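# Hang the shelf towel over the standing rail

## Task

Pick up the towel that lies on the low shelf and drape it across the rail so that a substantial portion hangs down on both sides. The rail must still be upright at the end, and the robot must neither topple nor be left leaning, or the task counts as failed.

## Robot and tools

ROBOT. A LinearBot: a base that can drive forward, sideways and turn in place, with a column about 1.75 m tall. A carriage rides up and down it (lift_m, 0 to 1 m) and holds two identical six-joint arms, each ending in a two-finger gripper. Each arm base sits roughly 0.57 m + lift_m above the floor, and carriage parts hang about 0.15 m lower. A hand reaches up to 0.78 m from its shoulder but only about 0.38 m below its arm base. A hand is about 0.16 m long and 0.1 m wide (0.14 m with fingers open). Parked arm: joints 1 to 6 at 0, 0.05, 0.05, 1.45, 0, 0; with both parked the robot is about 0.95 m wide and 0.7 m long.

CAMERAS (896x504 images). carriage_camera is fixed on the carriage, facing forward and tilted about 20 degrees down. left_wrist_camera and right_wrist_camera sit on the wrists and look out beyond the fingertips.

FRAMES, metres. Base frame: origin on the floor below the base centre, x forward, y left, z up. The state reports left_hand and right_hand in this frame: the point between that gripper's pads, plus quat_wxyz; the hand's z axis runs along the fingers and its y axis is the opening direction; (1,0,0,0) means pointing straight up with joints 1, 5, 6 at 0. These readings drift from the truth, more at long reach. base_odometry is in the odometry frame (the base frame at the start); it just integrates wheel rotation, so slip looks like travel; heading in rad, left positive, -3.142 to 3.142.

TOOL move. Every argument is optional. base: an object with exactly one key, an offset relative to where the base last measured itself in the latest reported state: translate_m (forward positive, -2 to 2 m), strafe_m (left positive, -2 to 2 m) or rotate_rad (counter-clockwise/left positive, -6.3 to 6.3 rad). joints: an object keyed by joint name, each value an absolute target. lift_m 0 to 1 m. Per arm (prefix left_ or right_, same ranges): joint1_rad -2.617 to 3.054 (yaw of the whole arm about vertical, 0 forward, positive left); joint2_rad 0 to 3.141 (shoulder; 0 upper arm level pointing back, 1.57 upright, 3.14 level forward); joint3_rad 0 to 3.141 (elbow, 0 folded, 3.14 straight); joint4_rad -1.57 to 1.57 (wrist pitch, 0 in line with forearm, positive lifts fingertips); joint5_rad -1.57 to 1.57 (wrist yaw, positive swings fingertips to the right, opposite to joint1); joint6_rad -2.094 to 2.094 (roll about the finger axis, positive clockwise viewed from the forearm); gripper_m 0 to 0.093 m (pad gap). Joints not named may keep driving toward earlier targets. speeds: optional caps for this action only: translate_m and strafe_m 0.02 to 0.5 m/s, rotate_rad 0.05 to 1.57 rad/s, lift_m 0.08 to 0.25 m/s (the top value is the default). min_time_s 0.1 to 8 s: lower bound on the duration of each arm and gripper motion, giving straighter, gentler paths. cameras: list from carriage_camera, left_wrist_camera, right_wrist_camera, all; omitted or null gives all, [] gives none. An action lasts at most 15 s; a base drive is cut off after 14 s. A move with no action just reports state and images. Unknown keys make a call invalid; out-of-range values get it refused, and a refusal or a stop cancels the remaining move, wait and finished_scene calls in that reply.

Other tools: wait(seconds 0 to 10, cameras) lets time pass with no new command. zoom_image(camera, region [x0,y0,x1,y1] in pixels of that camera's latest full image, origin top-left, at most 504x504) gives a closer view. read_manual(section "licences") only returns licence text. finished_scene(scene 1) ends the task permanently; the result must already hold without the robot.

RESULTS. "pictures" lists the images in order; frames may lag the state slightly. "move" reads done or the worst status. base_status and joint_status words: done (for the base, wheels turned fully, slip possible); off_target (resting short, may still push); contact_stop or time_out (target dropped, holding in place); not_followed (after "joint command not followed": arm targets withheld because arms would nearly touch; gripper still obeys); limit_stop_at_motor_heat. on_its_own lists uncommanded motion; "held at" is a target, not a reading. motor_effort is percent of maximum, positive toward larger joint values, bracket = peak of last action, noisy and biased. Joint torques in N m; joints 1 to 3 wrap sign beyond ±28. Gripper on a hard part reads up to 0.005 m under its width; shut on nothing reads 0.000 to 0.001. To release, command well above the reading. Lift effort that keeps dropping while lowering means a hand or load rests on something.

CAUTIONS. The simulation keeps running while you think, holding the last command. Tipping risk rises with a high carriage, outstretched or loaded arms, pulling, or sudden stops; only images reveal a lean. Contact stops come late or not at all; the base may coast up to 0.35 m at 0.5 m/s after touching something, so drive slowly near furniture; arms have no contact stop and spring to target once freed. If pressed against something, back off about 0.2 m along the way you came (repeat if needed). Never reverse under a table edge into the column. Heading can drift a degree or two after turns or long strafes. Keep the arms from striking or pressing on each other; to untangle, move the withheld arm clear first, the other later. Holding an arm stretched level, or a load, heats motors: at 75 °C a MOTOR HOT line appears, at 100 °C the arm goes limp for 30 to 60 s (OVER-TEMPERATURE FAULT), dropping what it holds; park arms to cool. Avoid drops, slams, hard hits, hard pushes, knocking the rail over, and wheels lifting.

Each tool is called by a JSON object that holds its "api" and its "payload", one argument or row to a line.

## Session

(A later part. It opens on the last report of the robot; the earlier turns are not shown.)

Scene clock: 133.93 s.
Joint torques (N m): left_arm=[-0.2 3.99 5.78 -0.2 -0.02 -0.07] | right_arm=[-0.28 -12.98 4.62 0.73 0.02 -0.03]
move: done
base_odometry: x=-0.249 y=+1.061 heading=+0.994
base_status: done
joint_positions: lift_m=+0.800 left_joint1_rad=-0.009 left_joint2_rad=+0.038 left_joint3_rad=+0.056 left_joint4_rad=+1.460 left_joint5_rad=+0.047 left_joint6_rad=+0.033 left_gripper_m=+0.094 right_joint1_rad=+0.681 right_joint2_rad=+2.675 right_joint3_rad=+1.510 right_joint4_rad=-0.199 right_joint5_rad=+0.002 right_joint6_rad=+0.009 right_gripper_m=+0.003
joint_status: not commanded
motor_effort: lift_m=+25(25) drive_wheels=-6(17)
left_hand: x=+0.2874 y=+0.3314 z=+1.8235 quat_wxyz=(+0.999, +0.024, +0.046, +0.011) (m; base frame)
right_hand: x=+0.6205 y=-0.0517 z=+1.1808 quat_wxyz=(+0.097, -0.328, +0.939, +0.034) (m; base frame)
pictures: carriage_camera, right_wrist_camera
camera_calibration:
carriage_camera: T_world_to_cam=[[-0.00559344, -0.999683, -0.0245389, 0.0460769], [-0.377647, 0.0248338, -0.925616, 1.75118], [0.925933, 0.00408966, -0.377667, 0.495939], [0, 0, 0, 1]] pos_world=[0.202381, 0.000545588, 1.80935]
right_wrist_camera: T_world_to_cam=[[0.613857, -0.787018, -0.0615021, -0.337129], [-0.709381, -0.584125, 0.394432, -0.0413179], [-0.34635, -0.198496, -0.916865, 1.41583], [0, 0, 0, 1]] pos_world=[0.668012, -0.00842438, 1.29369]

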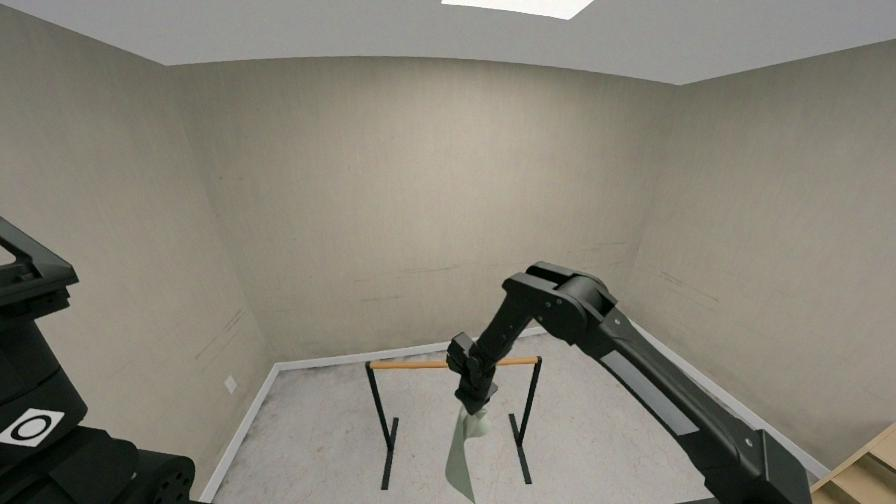

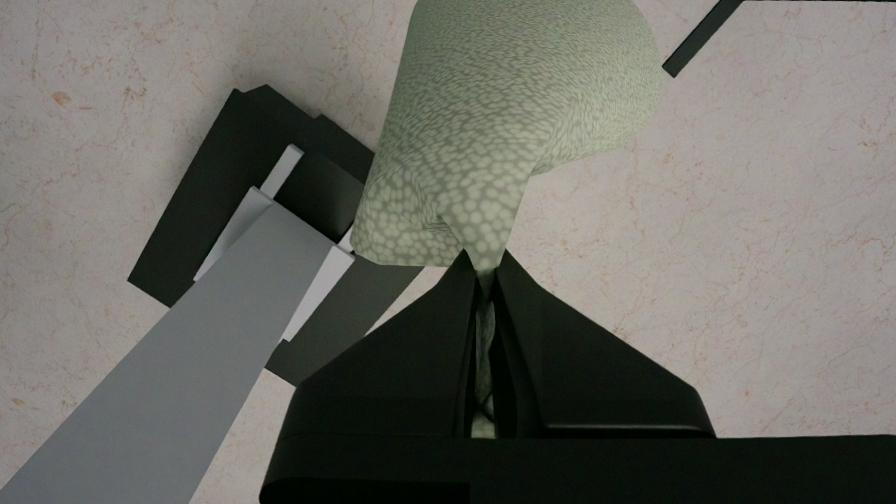

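{"api": "move", "payload": {
  "joints": {"lift_m": 0.42, "right_joint1_rad": 0.49, "right_joint2_rad": 2.5, "right_joint3_rad": 2.0, "right_joint4_rad": -0.3},
  "min_time_s": 3,
  "speeds": {"lift_m": 0.15},
  "cameras": ["carriage_camera"]
}}

{"api": "zoom_image", "payload": {
  "camera": "carriage_camera",
  "region": [250, 230, 700, 504]
}}

Scene clock: 149.37 s.
Joint torques (N m): left_arm=[-0.29 4.04 5.75 -0.22 -0.02 -0.09] | right_arm=[-0.84 -21.01 9.35 1.53 0.03 -0.03]
move: done
base_odometry: x=-0.249 y=+1.061 heading=+0.994
base_status: not commanded
joint_positions: lift_m=+0.420 left_joint1_rad=-0.009 left_joint2_rad=+0.038 left_joint3_rad=+0.056 left_joint4_rad=+1.460 left_joint5_rad=+0.047 left_joint6_rad=+0.033 left_gripper_m=+0.094 right_joint1_rad=+0.496 right_joint2_rad=+2.530 right_joint3_rad=+1.987 right_joint4_rad=-0.292 right_joint5_rad=+0.002 right_joint6_rad=+0.009 right_gripper_m=+0.003
joint_status: all done
motor_effort: lift_m=+20(21) drive_wheels=-6(6)
left_hand: x=+0.2874 y=+0.3314 z=+1.4441 quat_wxyz=(+0.999, +0.024, +0.046, +0.011) (m; base frame)
right_hand: x=+0.8292 y=-0.0343 z=+1.0191 quat_wxyz=(+0.349, -0.225, +0.906, +0.089) (m; base frame)
pictures: carriage_camera
camera_calibration:
carriage_camera: T_world_to_cam=[[-0.00559344, -0.999683, -0.0245389, 0.0367667], [-0.377647, 0.0248338, -0.925616, 1.4], [0.925933, 0.00408966, -0.377667, 0.35265], [0, 0, 0, 1]] pos_world=[0.202381, 0.000545588, 1.42995]

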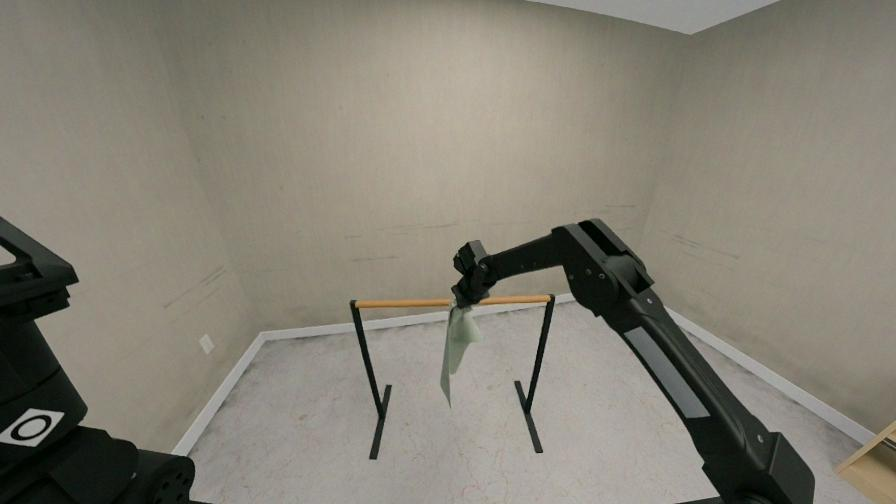

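Scaled by 1.120 from the camera's 896x504 image, which has a finer 1280x720 frame.

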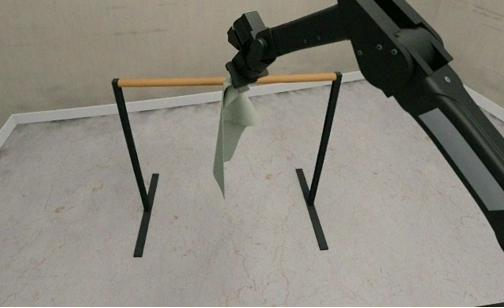

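{"api": "move", "payload": {
  "base": {"translate_m": 0.27},
  "joints": {"lift_m": 0.325},
  "speeds": {"translate_m": 0.1},
  "cameras": ["carriage_camera","right_wrist_camera"]
}}

{"api": "zoom_image", "payload": {
  "camera": "carriage_camera",
  "region": [250, 230, 700, 504]
}}

Scene clock: 157.70 s.
Joint torques (N m): left_arm=[-0.36 4.04 5.89 -0.18 -0.01 -0.08] | right_arm=[-0.8 -18.69 8.66 1.68 0.16 -0.03]
move: done
base_odometry: x=-0.102 y=+1.287 heading=+0.995
base_status: done
joint_positions: lift_m=+0.325 left_joint1_rad=-0.009 left_joint2_rad=+0.038 left_joint3_rad=+0.056 left_joint4_rad=+1.461 left_joint5_rad=+0.047 left_joint6_rad=+0.033 left_gripper_m=+0.094 right_joint1_rad=+0.496 right_joint2_rad=+2.508 right_joint3_rad=+1.997 right_joint4_rad=-0.303 right_joint5_rad=-0.001 right_joint6_rad=+0.009 right_gripper_m=+0.003
joint_status: all done
motor_effort: lift_m=+20(20) drive_wheels=+6(10)
left_hand: x=+0.2872 y=+0.3314 z=+1.3491 quat_wxyz=(+0.999, +0.024, +0.046, +0.011) (m; base frame)
right_hand: x=+0.8312 y=-0.0327 z=+0.9397 quat_wxyz=(+0.357, -0.224, +0.902, +0.093) (m; base frame)
pictures: carriage_camera, right_wrist_camera
camera_calibration:
carriage_camera: T_world_to_cam=[[-0.00559344, -0.999683, -0.0245389, 0.0344346], [-0.377647, 0.0248338, -0.925616, 1.31203], [0.925933, 0.00408966, -0.377667, 0.316759], [0, 0, 0, 1]] pos_world=[0.202381, 0.000545588, 1.33491]
right_wrist_camera: T_world_to_cam=[[0.491485, -0.86846, -0.0649535, -0.364043], [-0.865792, -0.479195, -0.144143, 0.853928], [0.0940571, 0.12708, -0.987423, 0.982451], [0, 0, 0, 1]] pos_world=[0.825839, -0.0318094, 1.06954]

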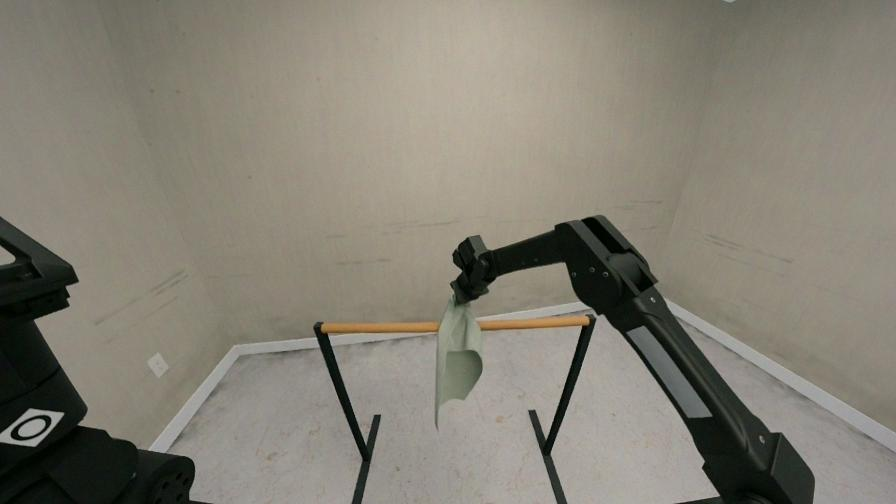

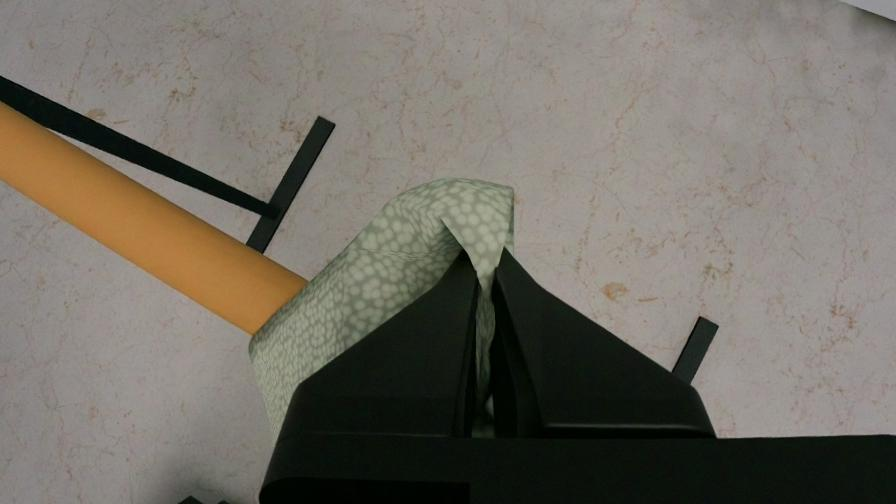

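Scaled by 1.120 from the camera's 896x504 image, which has a finer 1280x720 frame.

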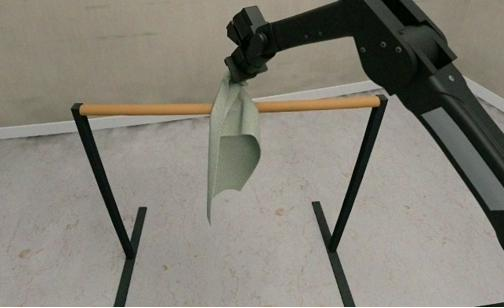

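{"api": "move", "payload": {
  "base": {"translate_m": 0.2},
  "speeds": {"translate_m": 0.06},
  "cameras": ["carriage_camera","right_wrist_camera"]
}}

{"api": "zoom_image", "payload": {
  "camera": "carriage_camera",
  "region": [250, 230, 700, 504]
}}

Scene clock: 163.67 s.
Joint torques (N m): left_arm=[-0.25 4.03 5.81 -0.23 0 -0.09] | right_arm=[-0.44 -19 8.84 1.67 0.11 -0.02]
move: done
base_odometry: x=+0.006 y=+1.456 heading=+0.996
base_status: done
joint_positions: lift_m=+0.325 left_joint1_rad=-0.009 left_joint2_rad=+0.038 left_joint3_rad=+0.056 left_joint4_rad=+1.461 left_joint5_rad=+0.047 left_joint6_rad=+0.033 left_gripper_m=+0.094 right_joint1_rad=+0.495 right_joint2_rad=+2.508 right_joint3_rad=+1.997 right_joint4_rad=-0.306 right_joint5_rad=-0.003 right_joint6_rad=+0.009 right_gripper_m=+0.003
joint_status: not commanded
motor_effort: lift_m=+20(20) drive_wheels=-4(14)
left_hand: x=+0.2871 y=+0.3314 z=+1.3491 quat_wxyz=(+0.999, +0.024, +0.045, +0.011) (m; base frame)
right_hand: x=+0.8308 y=-0.0331 z=+0.9392 quat_wxyz=(+0.356, -0.225, +0.902, +0.093) (m; base frame)
pictures: carriage_camera, right_wrist_camera
camera_calibration:
carriage_camera: T_world_to_cam=[[-0.00559344, -0.999683, -0.0245389, 0.0344346], [-0.377647, 0.0248338, -0.925616, 1.31203], [0.925933, 0.00408966, -0.377667, 0.316759], [0, 0, 0, 1]] pos_world=[0.202381, 0.000545588, 1.33491]
right_wrist_camera: T_world_to_cam=[[0.491738, -0.868208, -0.0663993, -0.363072], [-0.866008, -0.479698, -0.141136, 0.85065], [0.0906841, 0.126904, -0.987761, 0.985147], [0, 0, 0, 1]] pos_world=[0.825869, -0.0321865, 1.06904]

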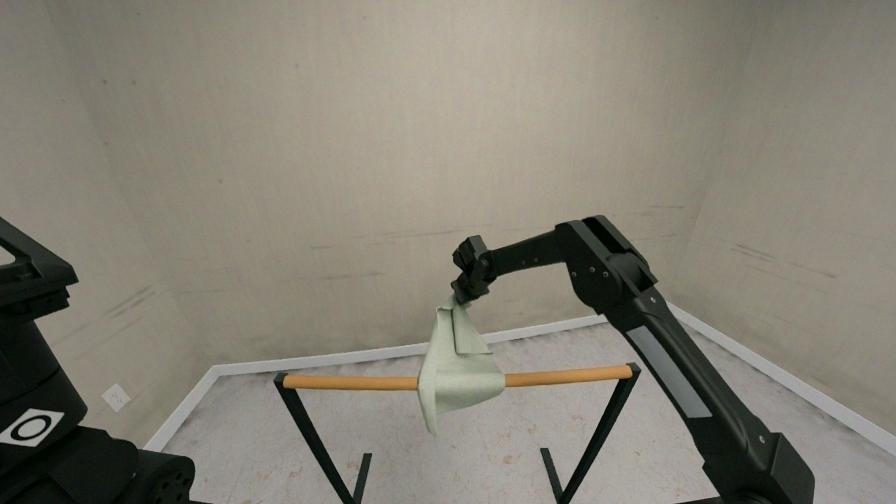

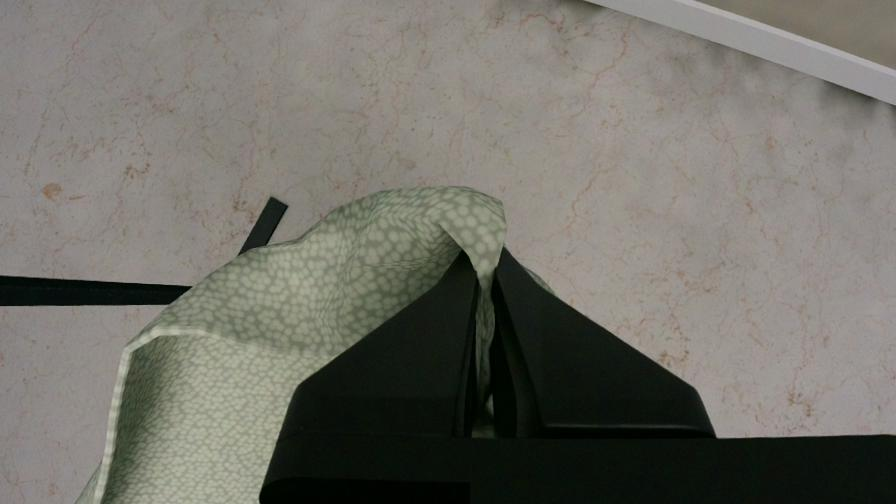

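Scaled by 1.120 from the camera's 896x504 image, which has a finer 1280x720 frame.

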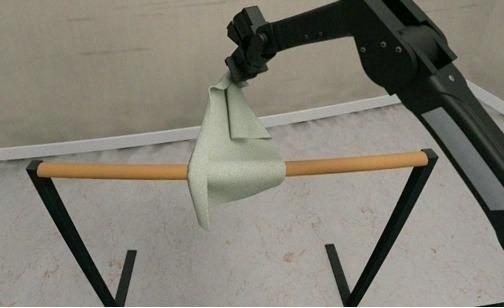

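{"api": "move", "payload": {
  "joints": {"lift_m": 0.185},
  "speeds": {"lift_m": 0.08},
  "cameras": ["carriage_camera","right_wrist_camera"]
}}

{"api": "zoom_image", "payload": {
  "camera": "carriage_camera",
  "region": [250, 230, 700, 504]
}}

Scene clock: 170.83 s.
Joint torques (N m): left_arm=[-0.28 3.99 5.74 -0.21 -0.02 -0.09] | right_arm=[-0.76 -18.73 8.79 1.67 0.11 -0.03]
move: done
base_odometry: x=+0.006 y=+1.456 heading=+0.996
base_status: not commanded
joint_positions: lift_m=+0.185 left_joint1_rad=-0.009 left_joint2_rad=+0.038 left_joint3_rad=+0.056 left_joint4_rad=+1.461 left_joint5_rad=+0.047 left_joint6_rad=+0.033 left_gripper_m=+0.094 right_joint1_rad=+0.495 right_joint2_rad=+2.506 right_joint3_rad=+1.997 right_joint4_rad=-0.302 right_joint5_rad=-0.003 right_joint6_rad=+0.009 right_gripper_m=+0.003
joint_status: all done
motor_effort: lift_m=+20(21) drive_wheels=-5(6)
left_hand: x=+0.2871 y=+0.3314 z=+1.2091 quat_wxyz=(+0.999, +0.024, +0.045, +0.011) (m; base frame)
right_hand: x=+0.8317 y=-0.0327 z=+0.8012 quat_wxyz=(+0.359, -0.224, +0.901, +0.094) (m; base frame)
pictures: carriage_camera, right_wrist_camera
camera_calibration:
carriage_camera: T_world_to_cam=[[-0.00559344, -0.999683, -0.0245389, 0.0309993], [-0.377647, 0.0248338, -0.925616, 1.18245], [0.925933, 0.00408966, -0.377667, 0.263887], [0, 0, 0, 1]] pos_world=[0.202381, 0.000545588, 1.19492]
right_wrist_camera: T_world_to_cam=[[0.492116, -0.868004, -0.0662684, -0.37267], [-0.865185, -0.479253, -0.147553, 0.836619], [0.0963173, 0.129948, -0.986832, 0.843335], [0, 0, 0, 1]] pos_world=[0.825999, -0.0321161, 0.930979]

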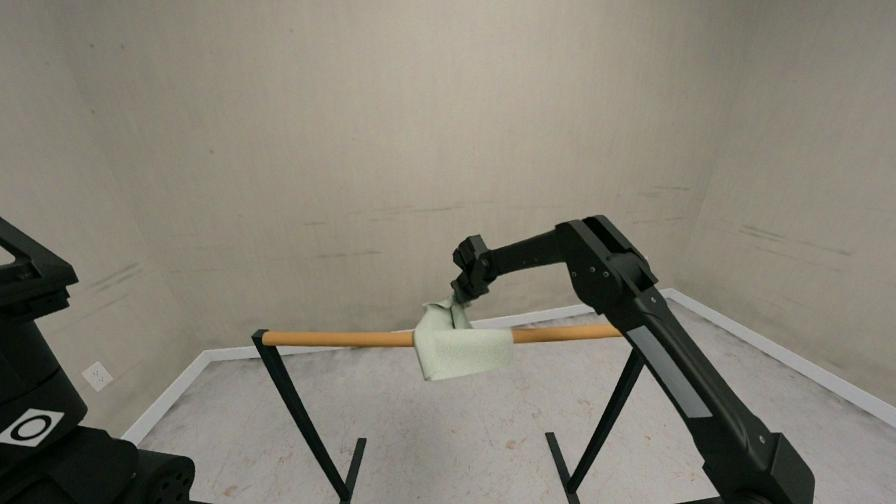

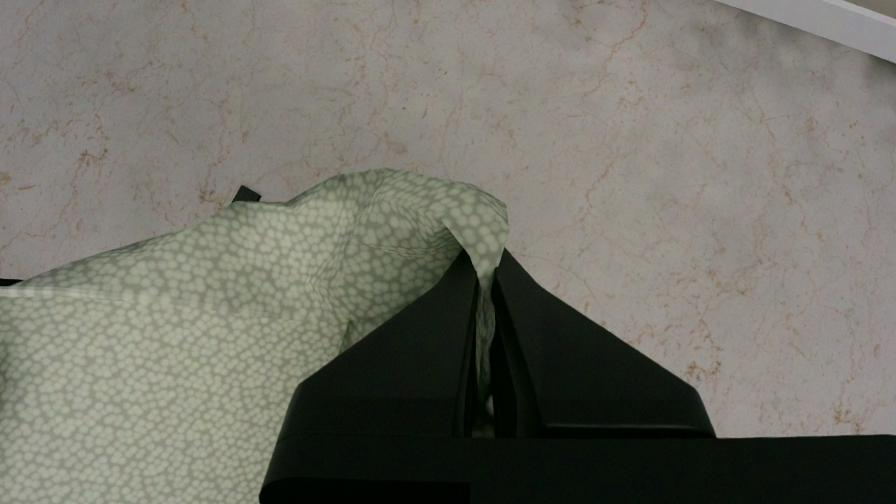

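Scaled by 1.120 from the camera's 896x504 image, which has a finer 1280x720 frame.

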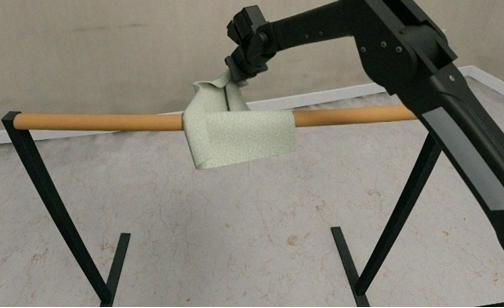

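{"api": "move", "payload": {
  "base": {"translate_m": -0.3},
  "joints": {"lift_m": 0.5},
  "speeds": {"lift_m": 0.12, "translate_m": 0.1},
  "cameras": ["carriage_camera"]
}}

{"api": "zoom_image", "payload": {
  "camera": "carriage_camera",
  "region": [250, 230, 700, 504]
}}

Scene clock: 183.13 s.
Joint torques (N m): left_arm=[-0.31 4.15 5.97 -0.21 -0.02 -0.08] | right_arm=[-0.38 -18.82 8.81 1.66 0.09 -0.02]
move: done
base_odometry: x=-0.157 y=+1.204 heading=+0.997
base_status: done
joint_positions: lift_m=+0.500 left_joint1_rad=-0.009 left_joint2_rad=+0.038 left_joint3_rad=+0.056 left_joint4_rad=+1.460 left_joint5_rad=+0.047 left_joint6_rad=+0.033 left_gripper_m=+0.094 right_joint1_rad=+0.492 right_joint2_rad=+2.505 right_joint3_rad=+1.997 right_joint4_rad=-0.301 right_joint5_rad=-0.002 right_joint6_rad=+0.008 right_gripper_m=+0.003
joint_status: all done
motor_effort: lift_m=+25(30) drive_wheels=+4(14)
left_hand: x=+0.2874 y=+0.3314 z=+1.5235 quat_wxyz=(+0.999, +0.024, +0.046, +0.011) (m; base frame)
right_hand: x=+0.8332 y=-0.0349 z=+1.1165 quat_wxyz=(+0.360, -0.223, +0.901, +0.093) (m; base frame)
pictures: carriage_camera
camera_calibration:
carriage_camera: T_world_to_cam=[[-0.00559344, -0.999683, -0.0245389, 0.0387153], [-0.377647, 0.0248338, -0.925616, 1.4735], [0.925933, 0.00408966, -0.377667, 0.382641], [0, 0, 0, 1]] pos_world=[0.202381, 0.000545588, 1.50936]

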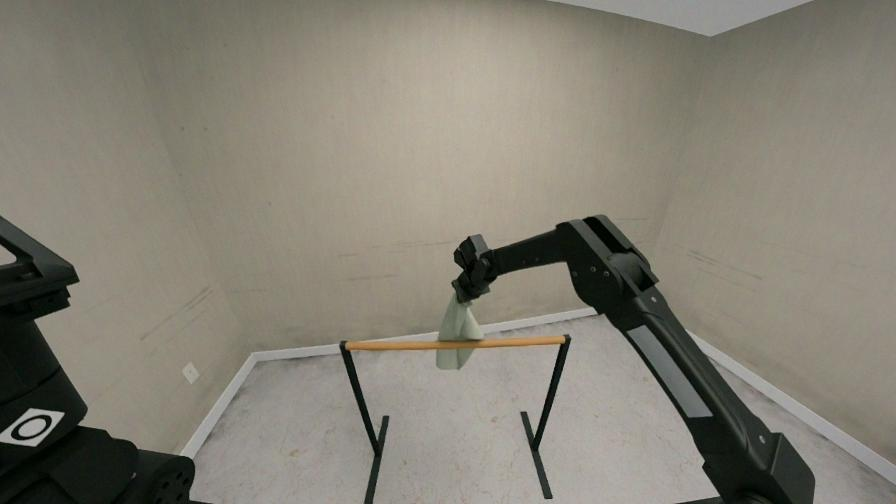

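Scaled by 1.120 from the camera's 896x504 image, which has a finer 1280x720 frame.

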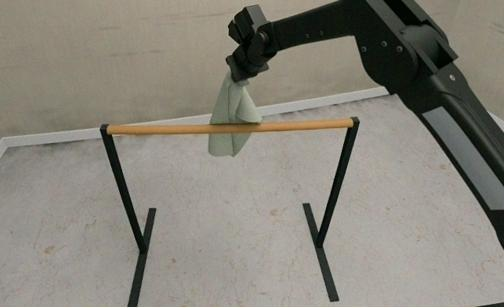

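{"api": "move", "payload": {
  "joints": {"lift_m": 0.68},
  "speeds": {"lift_m": 0.15},
  "cameras": ["carriage_camera"]
}}

{"api": "zoom_image", "payload": {
  "camera": "carriage_camera",
  "region": [350, 260, 600, 440]
}}

Scene clock: 191.93 s.
Joint torques (N m): left_arm=[-0.31 4 5.86 -0.19 -0.01 -0.09] | right_arm=[-0.73 -18.63 8.64 1.67 0.1 -0.02]
move: done
base_odometry: x=-0.157 y=+1.204 heading=+0.997
base_status: not commanded
joint_positions: lift_m=+0.680 left_joint1_rad=-0.009 left_joint2_rad=+0.038 left_joint3_rad=+0.056 left_joint4_rad=+1.460 left_joint5_rad=+0.047 left_joint6_rad=+0.033 left_gripper_m=+0.094 right_joint1_rad=+0.492 right_joint2_rad=+2.504 right_joint3_rad=+1.998 right_joint4_rad=-0.301 right_joint5_rad=-0.002 right_joint6_rad=+0.008 right_gripper_m=+0.003
joint_status: all done
motor_effort: lift_m=+24(30) drive_wheels=-3(4)
left_hand: x=+0.2874 y=+0.3314 z=+1.7035 quat_wxyz=(+0.999, +0.024, +0.046, +0.011) (m; base frame)
right_hand: x=+0.8334 y=-0.0348 z=+1.2974 quat_wxyz=(+0.360, -0.223, +0.901, +0.093) (m; base frame)
pictures: carriage_camera
camera_calibration:
carriage_camera: T_world_to_cam=[[-0.00559344, -0.999683, -0.0245389, 0.0431325], [-0.377647, 0.0248338, -0.925616, 1.64012], [0.925933, 0.00408966, -0.377667, 0.450624], [0, 0, 0, 1]] pos_world=[0.202381, 0.000545588, 1.68937]

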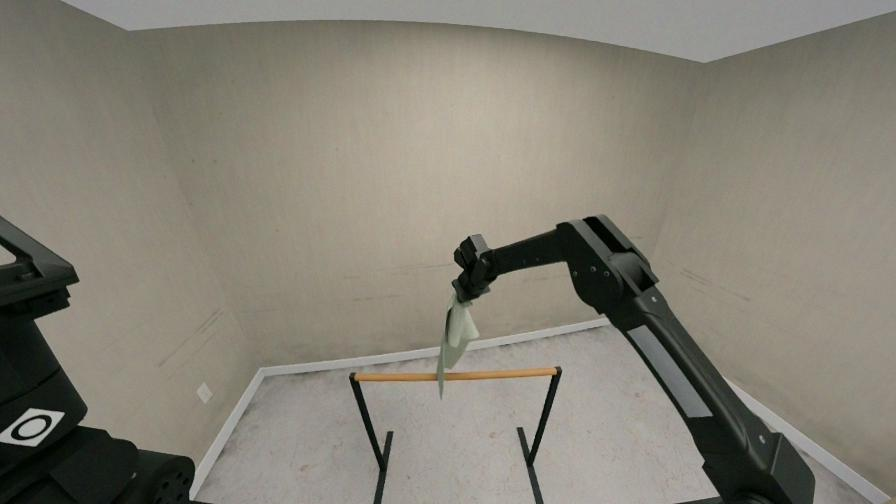

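Scaled by 2.016 from the camera's 896x504 image, which has a finer 1280x720 frame.

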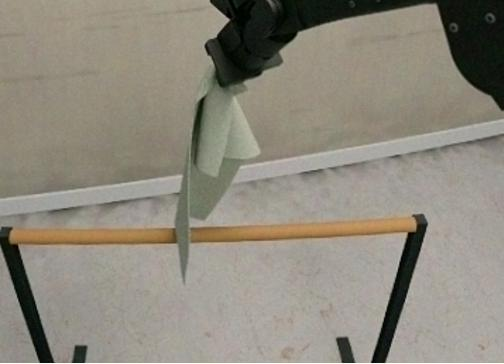

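{"api": "move", "payload": {
  "base": {"translate_m": -0.08},
  "speeds": {"translate_m": 0.1},
  "cameras": []
}}

{"api": "move", "payload": {
  "joints": {"lift_m": 0.325},
  "speeds": {"lift_m": 0.15},
  "cameras": ["carriage_camera"]
}}

{"api": "move", "payload": {
  "base": {"translate_m": 0.3},
  "speeds": {"translate_m": 0.07},
  "cameras": ["carriage_camera","right_wrist_camera"]
}}

{"api": "zoom_image", "payload": {
  "camera": "carriage_camera",
  "region": [250, 230, 700, 504]
}}

Scene clock: 198.77 s.
Joint torques (N m): left_arm=[-0.28 4.05 5.71 -0.2 -0.02 -0.1] | right_arm=[-0.55 -18.7 8.7 1.67 0.1 -0.01]
move: done
MOTOR HOT: joint 2 (shoulder) of the right arm reports 75 °C; the controller stops that arm at 100 °C. To cool a motor, set the load down, stop pushing, or move to a pose that needs little force.
base_odometry: x=-0.200 y=+1.137 heading=+0.997
base_status: done
joint_positions: lift_m=+0.680 left_joint1_rad=-0.009 left_joint2_rad=+0.038 left_joint3_rad=+0.056 left_joint4_rad=+1.459 left_joint5_rad=+0.047 left_joint6_rad=+0.033 left_gripper_m=+0.094 right_joint1_rad=+0.491 right_joint2_rad=+2.504 right_joint3_rad=+1.998 right_joint4_rad=-0.301 right_joint5_rad=-0.002 right_joint6_rad=+0.008 right_gripper_m=+0.003
joint_status: not commanded
motor_effort: lift_m=+25(25) drive_wheels=-4(14)
left_hand: x=+0.2876 y=+0.3314 z=+1.7035 quat_wxyz=(+0.999, +0.024, +0.046, +0.011) (m; base frame)
right_hand: x=+0.8335 y=-0.0350 z=+1.2974 quat_wxyz=(+0.360, -0.222, +0.901, +0.093) (m; base frame)
pictures: none
No camera images: "cameras" was empty.

Scene clock: 201.57 s.
Joint torques (N m): left_arm=[-0.29 4.03 5.82 -0.2 -0.01 -0.09] | right_arm=[-0.23 -18.47 8.58 1.72 0.1 -0.02]
move: done
MOTOR HOT: still on. Joint 2 (shoulder) of the right arm reports 75 °C.
base_odometry: x=-0.200 y=+1.137 heading=+0.997
base_status: not commanded
joint_positions: lift_m=+0.325 left_joint1_rad=-0.009 left_joint2_rad=+0.038 left_joint3_rad=+0.056 left_joint4_rad=+1.459 left_joint5_rad=+0.047 left_joint6_rad=+0.033 left_gripper_m=+0.094 right_joint1_rad=+0.491 right_joint2_rad=+2.503 right_joint3_rad=+1.999 right_joint4_rad=-0.305 right_joint5_rad=-0.002 right_joint6_rad=+0.008 right_gripper_m=+0.003
joint_status: all done
motor_effort: lift_m=+20(21) drive_wheels=+4(4)
left_hand: x=+0.2876 y=+0.3314 z=+1.3491 quat_wxyz=(+0.999, +0.024, +0.046, +0.011) (m; base frame)
right_hand: x=+0.8334 y=-0.0350 z=+0.9439 quat_wxyz=(+0.360, -0.222, +0.901, +0.093) (m; base frame)
pictures: carriage_camera
camera_calibration:
carriage_camera: T_world_to_cam=[[-0.00559344, -0.999683, -0.0245389, 0.0344353], [-0.377647, 0.0248338, -0.925616, 1.31205], [0.925933, 0.00408966, -0.377667, 0.316768], [0, 0, 0, 1]] pos_world=[0.202381, 0.000545588, 1.33494]

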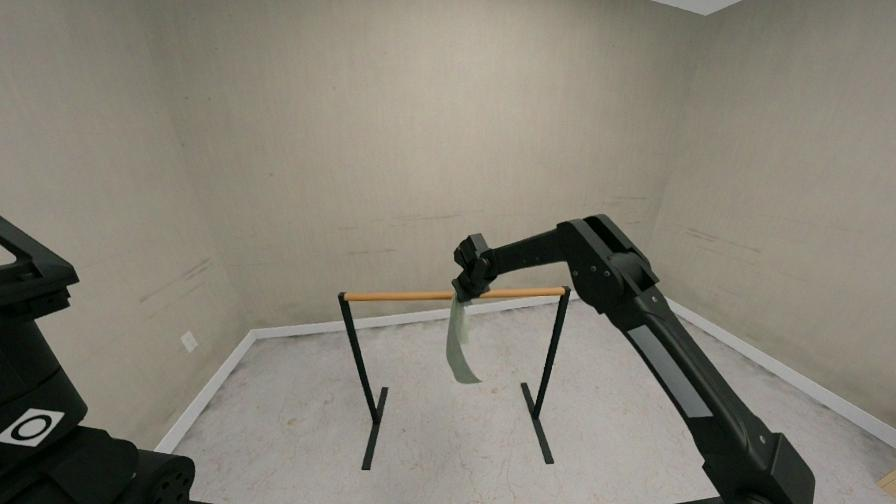

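Scene clock: 206.43 s.
Joint torques (N m): left_arm=[-0.27 3.99 5.71 -0.19 -0.02 -0.1] | right_arm=[-0.65 -18.29 8.57 1.69 0.11 -0.01]
move: done
MOTOR HOT: still on. Joint 2 (shoulder) of the right arm reports 74 °C.
base_odometry: x=-0.038 y=+1.389 heading=+0.998
base_status: done
joint_positions: lift_m=+0.325 left_joint1_rad=-0.009 left_joint2_rad=+0.038 left_joint3_rad=+0.056 left_joint4_rad=+1.460 left_joint5_rad=+0.047 left_joint6_rad=+0.033 left_gripper_m=+0.094 right_joint1_rad=+0.492 right_joint2_rad=+2.503 right_joint3_rad=+1.999 right_joint4_rad=-0.305 right_joint5_rad=-0.003 right_joint6_rad=+0.008 right_gripper_m=+0.003
joint_status: not commanded
motor_effort: lift_m=+20(20) drive_wheels=-5(10)
left_hand: x=+0.2875 y=+0.3314 z=+1.3491 quat_wxyz=(+0.999, +0.024, +0.046, +0.011) (m; base frame)
right_hand: x=+0.8330 y=-0.0343 z=+0.9439 quat_wxyz=(+0.360, -0.223, +0.901, +0.093) (m; base frame)
pictures: carriage_camera, right_wrist_camera
camera_calibration:
carriage_camera: T_world_to_cam=[[-0.00559344, -0.999683, -0.0245389, 0.0344353], [-0.377647, 0.0248338, -0.925616, 1.31205], [0.925933, 0.00408966, -0.377667, 0.316768], [0, 0, 0, 1]] pos_world=[0.202381, 0.000545588, 1.33494]
right_wrist_camera: T_world_to_cam=[[0.489919, -0.869311, -0.0654049, -0.364278], [-0.866048, -0.476751, -0.150564, 0.861712], [0.0997054, 0.130408, -0.986434, 0.981105], [0, 0, 0, 1]] pos_world=[0.826929, -0.0337925, 1.07371]

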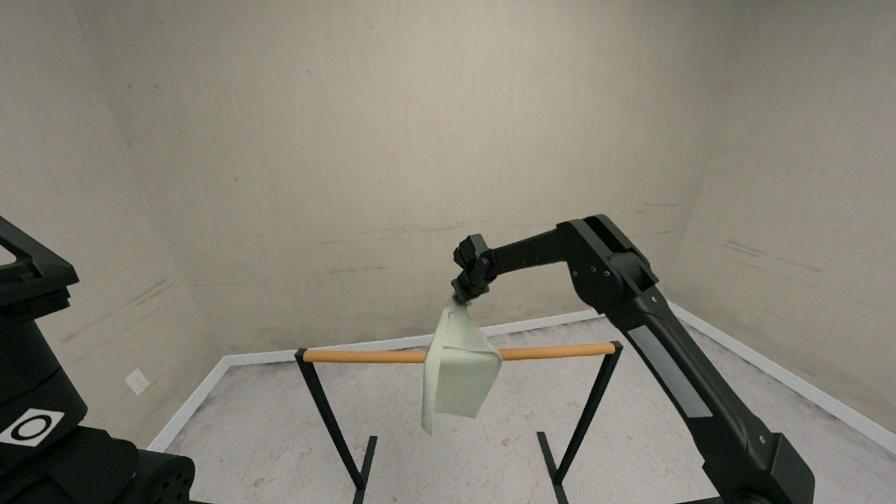

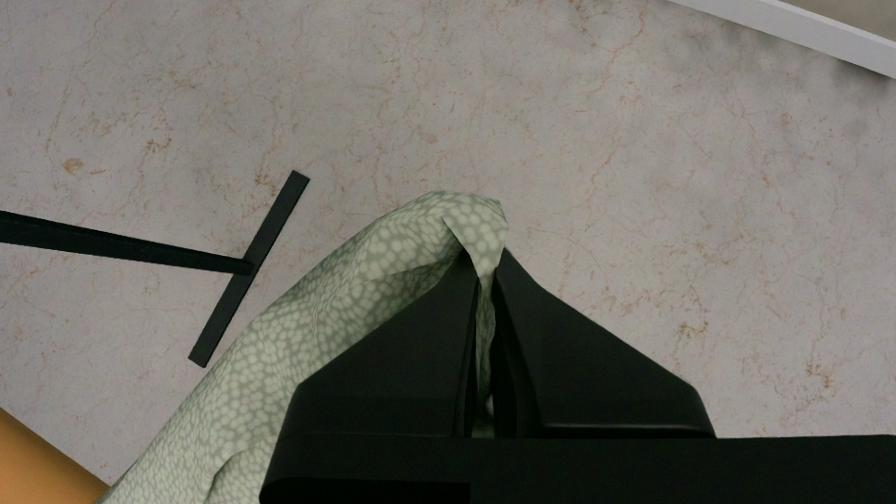

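Scaled by 1.120 from the camera's 896x504 image, which has a finer 1280x720 frame.

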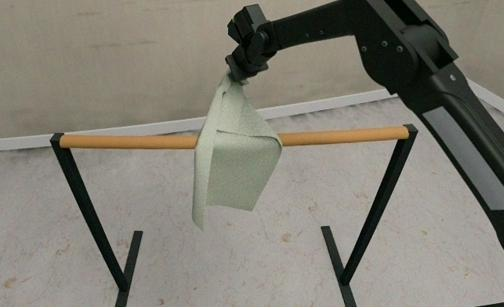

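{"api": "move", "payload": {
  "joints": {"lift_m": 0.185},
  "speeds": {"lift_m": 0.1},
  "cameras": ["carriage_camera"]
}}

{"api": "zoom_image", "payload": {
  "camera": "carriage_camera",
  "region": [250, 230, 700, 504]
}}

Scene clock: 211.43 s.
Joint torques (N m): left_arm=[-0.21 3.89 5.86 -0.2 -0.02 -0.08] | right_arm=[-0.46 -18.35 8.59 1.69 0.11 -0.02]
move: done
MOTOR HOT: still on. Joint 2 (shoulder) of the right arm reports 74 °C.
base_odometry: x=-0.038 y=+1.389 heading=+0.998
base_status: not commanded
joint_positions: lift_m=+0.185 left_joint1_rad=-0.009 left_joint2_rad=+0.038 left_joint3_rad=+0.056 left_joint4_rad=+1.460 left_joint5_rad=+0.047 left_joint6_rad=+0.033 left_gripper_m=+0.094 right_joint1_rad=+0.492 right_joint2_rad=+2.501 right_joint3_rad=+1.999 right_joint4_rad=-0.301 right_joint5_rad=-0.003 right_joint6_rad=+0.008 right_gripper_m=+0.003
joint_status: all done
motor_effort: lift_m=+20(21) drive_wheels=+6(6)
left_hand: x=+0.2875 y=+0.3314 z=+1.2090 quat_wxyz=(+0.999, +0.024, +0.046, +0.011) (m; base frame)
right_hand: x=+0.8337 y=-0.0339 z=+0.8055 quat_wxyz=(+0.363, -0.223, +0.900, +0.094) (m; base frame)
pictures: carriage_camera
camera_calibration:
carriage_camera: T_world_to_cam=[[-0.00559344, -0.999683, -0.0245389, 0.0309986], [-0.377647, 0.0248338, -0.925616, 1.18242], [0.925933, 0.00408966, -0.377667, 0.263877], [0, 0, 0, 1]] pos_world=[0.202381, 0.000545588, 1.19489]

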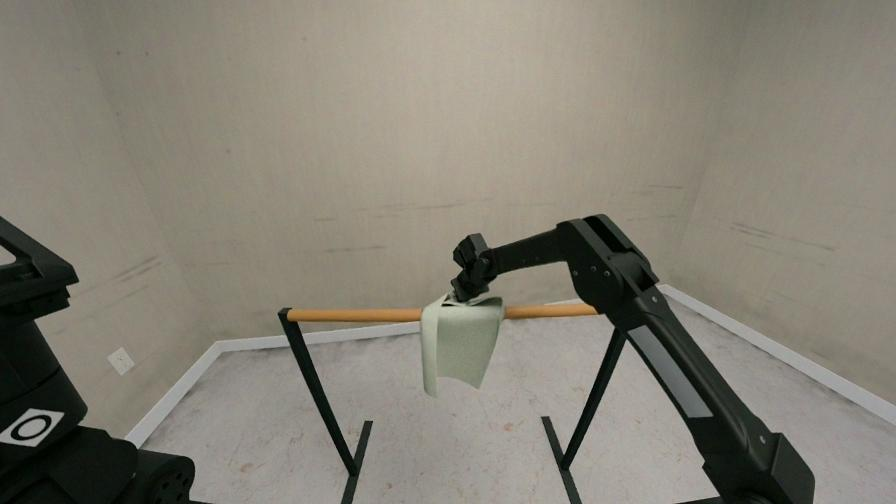

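Scaled by 1.120 from the camera's 896x504 image, which has a finer 1280x720 frame.

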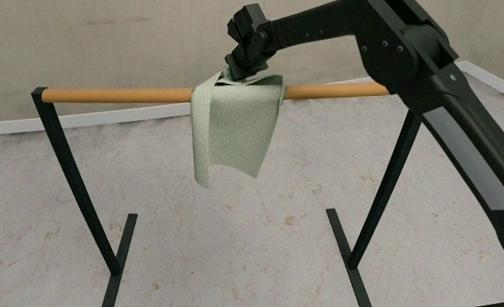

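{"api": "move", "payload": {
  "joints": {"right_gripper_m": 0.05},
  "min_time_s": 1,
  "cameras": ["carriage_camera","right_wrist_camera"]
}}

{"api": "zoom_image", "payload": {
  "camera": "carriage_camera",
  "region": [350, 260, 600, 440]
}}

Scene clock: 215.87 s.
Joint torques (N m): left_arm=[-0.27 4.05 5.71 -0.2 -0.01 -0.09] | right_arm=[-0.46 -18.32 8.55 1.68 0.11 -0.02]
move: done
MOTOR HOT: still on. Joint 2 (shoulder) of the right arm reports 74 °C.
base_odometry: x=-0.038 y=+1.389 heading=+0.998
base_status: not commanded
joint_positions: lift_m=+0.185 left_joint1_rad=-0.009 left_joint2_rad=+0.038 left_joint3_rad=+0.056 left_joint4_rad=+1.460 left_joint5_rad=+0.047 left_joint6_rad=+0.033 left_gripper_m=+0.094 right_joint1_rad=+0.492 right_joint2_rad=+2.501 right_joint3_rad=+1.999 right_joint4_rad=-0.301 right_joint5_rad=-0.003 right_joint6_rad=+0.008 right_gripper_m=+0.050
joint_status: all done
motor_effort: lift_m=+20(21) drive_wheels=+6(6)
left_hand: x=+0.2875 y=+0.3314 z=+1.2090 quat_wxyz=(+0.999, +0.024, +0.046, +0.011) (m; base frame)
right_hand: x=+0.8337 y=-0.0339 z=+0.8055 quat_wxyz=(+0.363, -0.223, +0.900, +0.094) (m; base frame)
pictures: carriage_camera, right_wrist_camera
camera_calibration:
carriage_camera: T_world_to_cam=[[-0.00559344, -0.999683, -0.0245389, 0.0309986], [-0.377647, 0.0248338, -0.925616, 1.18242], [0.925933, 0.00408966, -0.377667, 0.263877], [0, 0, 0, 1]] pos_world=[0.202381, 0.000545588, 1.19489]
right_wrist_camera: T_world_to_cam=[[0.490226, -0.869146, -0.0652925, -0.373691], [-0.865327, -0.476365, -0.155842, 0.845328], [0.104346, 0.132897, -0.985622, 0.83998], [0, 0, 0, 1]] pos_world=[0.827029, -0.0337388, 0.935241]

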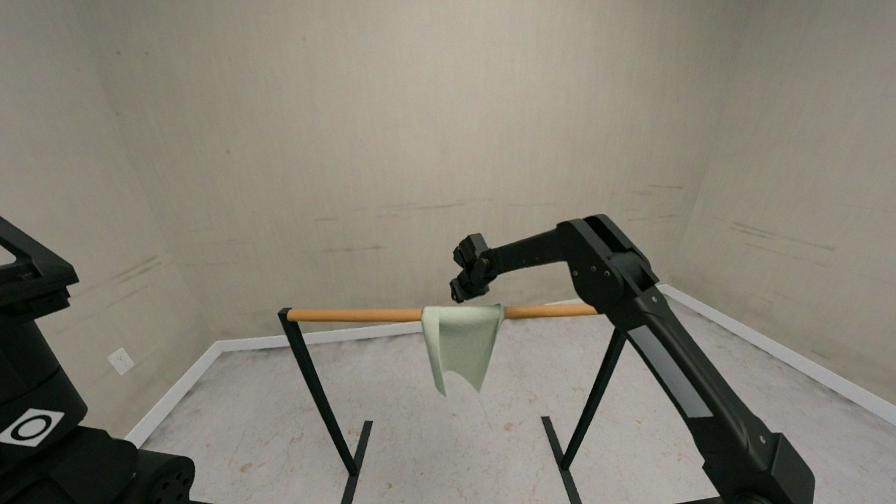

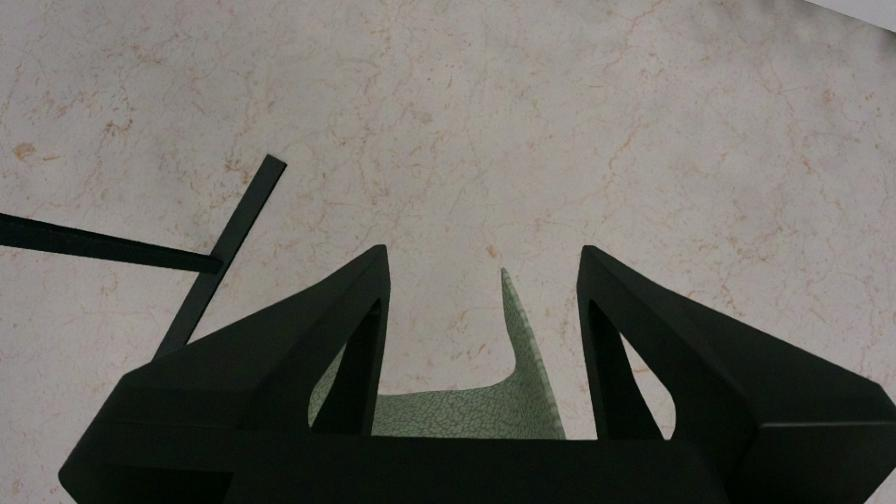

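Scaled by 2.016 from the camera's 896x504 image, which has a finer 1280x720 frame.

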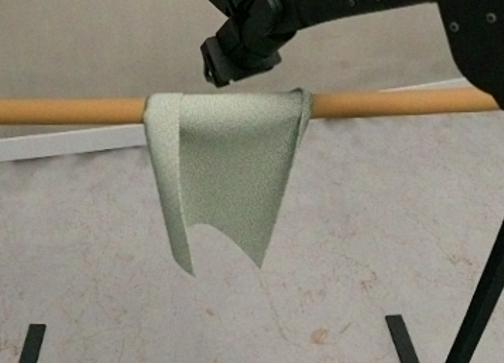

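Hanging well. Raise and retreat.

{"api": "move", "payload": {
  "joints": {"lift_m": 0.45},
  "cameras": []
}}

{"api": "move", "payload": {
  "base": {"translate_m": -0.55},
  "speeds": {"translate_m": 0.25},
  "cameras": ["carriage_camera", "right_wrist_camera"]
}}

{"api": "move", "payload": {
  "joints": {"right_joint1_rad": 0, "right_joint2_rad": 0.05, "right_joint3_rad": 0.05, "right_joint4_rad": 1.45},
  "min_time_s": 2.5,
  "cameras": ["carriage_camera"]
}}

{"api": "zoom_image", "payload": {
  "camera": "carriage_camera",
  "region": [300, 240, 600, 500]
}}

Scene clock: 221.13 s.
Joint torques (N m): left_arm=[-0.23 4.03 5.78 -0.23 -0.02 -0.08] | right_arm=[-0.5 -18.3 8.64 1.56 0.1 -0.02]
move: done
MOTOR HOT: still on. Joint 2 (shoulder) of the right arm reports 74 °C.
base_odometry: x=-0.038 y=+1.389 heading=+0.998
base_status: not commanded
joint_positions: lift_m=+0.450 left_joint1_rad=-0.009 left_joint2_rad=+0.038 left_joint3_rad=+0.056 left_joint4_rad=+1.460 left_joint5_rad=+0.047 left_joint6_rad=+0.033 left_gripper_m=+0.094 right_joint1_rad=+0.492 right_joint2_rad=+2.500 right_joint3_rad=+2.000 right_joint4_rad=-0.292 right_joint5_rad=-0.003 right_joint6_rad=+0.008 right_gripper_m=+0.050
joint_status: all done
motor_effort: lift_m=+25(30) drive_wheels=+6(6)
left_hand: x=+0.2875 y=+0.3314 z=+1.4735 quat_wxyz=(+0.999, +0.024, +0.046, +0.011) (m; base frame)
right_hand: x=+0.8354 y=-0.0330 z=+1.0726 quat_wxyz=(+0.368, -0.222, +0.898, +0.095) (m; base frame)
pictures: none
No camera images: "cameras" was empty.

Scene clock: 224.70 s.
Joint torques (N m): left_arm=[-0.29 4 5.85 -0.2 0 -0.08] | right_arm=[-0.34 -18.09 8.49 1.58 0.1 -0.03]
move: done
MOTOR HOT: still on. Joint 2 (shoulder) of the right arm reports 76 °C.
base_odometry: x=-0.336 y=+0.926 heading=+0.999
base_status: done
joint_positions: lift_m=+0.450 left_joint1_rad=-0.009 left_joint2_rad=+0.038 left_joint3_rad=+0.056 left_joint4_rad=+1.459 left_joint5_rad=+0.047 left_joint6_rad=+0.033 left_gripper_m=+0.094 right_joint1_rad=+0.492 right_joint2_rad=+2.500 right_joint3_rad=+2.000 right_joint4_rad=-0.291 right_joint5_rad=-0.002 right_joint6_rad=+0.008 right_gripper_m=+0.050
joint_status: not commanded
motor_effort: lift_m=+25(25) drive_wheels=-6(20)
left_hand: x=+0.2877 y=+0.3313 z=+1.4735 quat_wxyz=(+0.999, +0.025, +0.047, +0.011) (m; base frame)
right_hand: x=+0.8358 y=-0.0334 z=+1.0728 quat_wxyz=(+0.368, -0.222, +0.898, +0.095) (m; base frame)
pictures: carriage_camera, right_wrist_camera
camera_calibration:
carriage_camera: T_world_to_cam=[[-0.00559344, -0.999683, -0.0245389, 0.037488], [-0.377647, 0.0248338, -0.925616, 1.4272], [0.925933, 0.00408966, -0.377667, 0.363751], [0, 0, 0, 1]] pos_world=[0.202381, 0.000545588, 1.45934]
right_wrist_camera: T_world_to_cam=[[0.490039, -0.869292, -0.064758, -0.357261], [-0.864054, -0.47458, -0.167884, 0.90099], [0.115207, 0.138224, -0.983677, 1.09221], [0, 0, 0, 1]] pos_world=[0.827745, -0.0339418, 1.20251]

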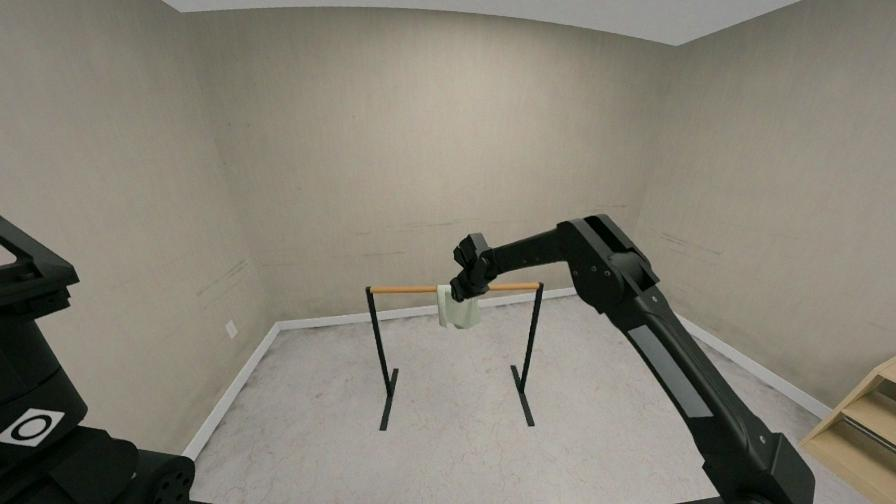

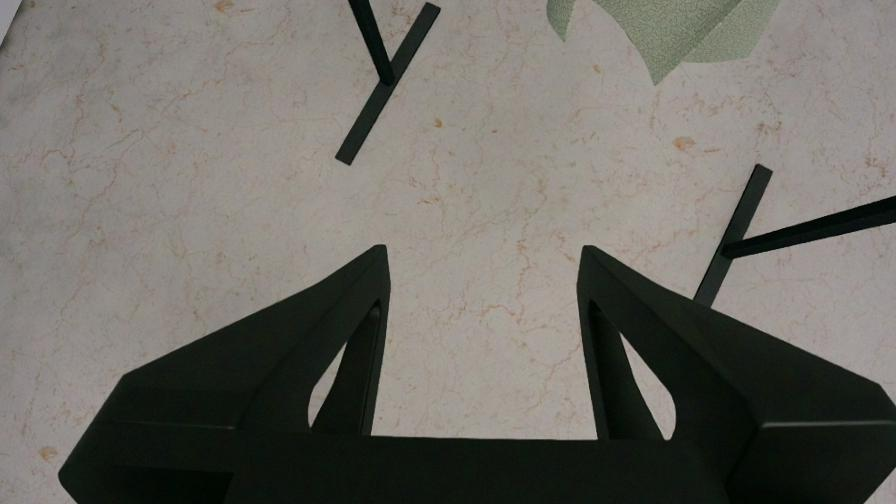

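Scene clock: 227.57 s.
Joint torques (N m): left_arm=[-0.32 4.01 5.75 -0.19 -0.02 -0.09] | right_arm=[-0.92 2.84 4.88 0 0.07 -0.01]
move: done
MOTOR HOT: still on. Joint 2 (shoulder) of the right arm reports 74 °C.
base_odometry: x=-0.335 y=+0.926 heading=+0.999
base_status: not commanded
joint_positions: lift_m=+0.450 left_joint1_rad=-0.009 left_joint2_rad=+0.038 left_joint3_rad=+0.056 left_joint4_rad=+1.459 left_joint5_rad=+0.047 left_joint6_rad=+0.033 left_gripper_m=+0.094 right_joint1_rad=+0.007 right_joint2_rad=+0.066 right_joint3_rad=+0.069 right_joint4_rad=+1.434 right_joint5_rad=-0.001 right_joint6_rad=+0.008 right_gripper_m=+0.050
joint_status: all done
motor_effort: lift_m=+25(25) drive_wheels=-5(6)
left_hand: x=+0.2877 y=+0.3313 z=+1.4734 quat_wxyz=(+0.999, +0.025, +0.047, +0.011) (m; base frame)
right_hand: x=+0.2989 y=-0.3393 z=+1.4762 quat_wxyz=(+0.998, +0.000, +0.067, +0.008) (m; base frame)
pictures: carriage_camera
camera_calibration:
carriage_camera: T_world_to_cam=[[-0.00559344, -0.999683, -0.0245389, 0.037488], [-0.377647, 0.0248338, -0.925616, 1.4272], [0.925933, 0.00408966, -0.377667, 0.363751], [0, 0, 0, 1]] pos_world=[0.202381, 0.000545588, 1.45934]

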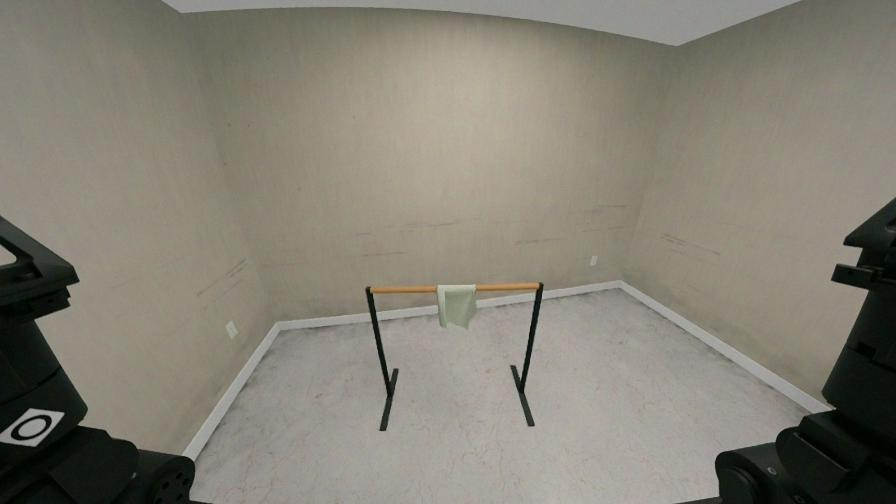

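Scaled by 1.680 from the camera's 896x504 image, which has a finer 1280x720 frame.

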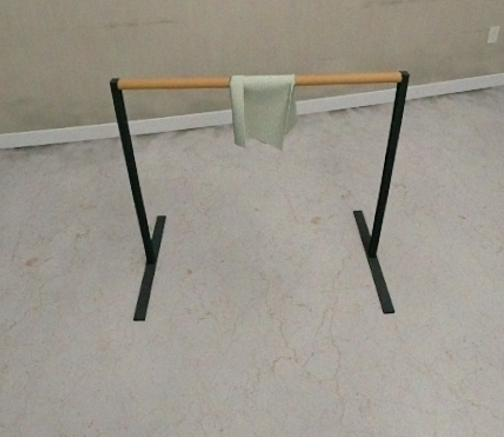

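{"api": "finished_scene", "payload": {
  "scene": 1
}}

The scene is finished: the task was done.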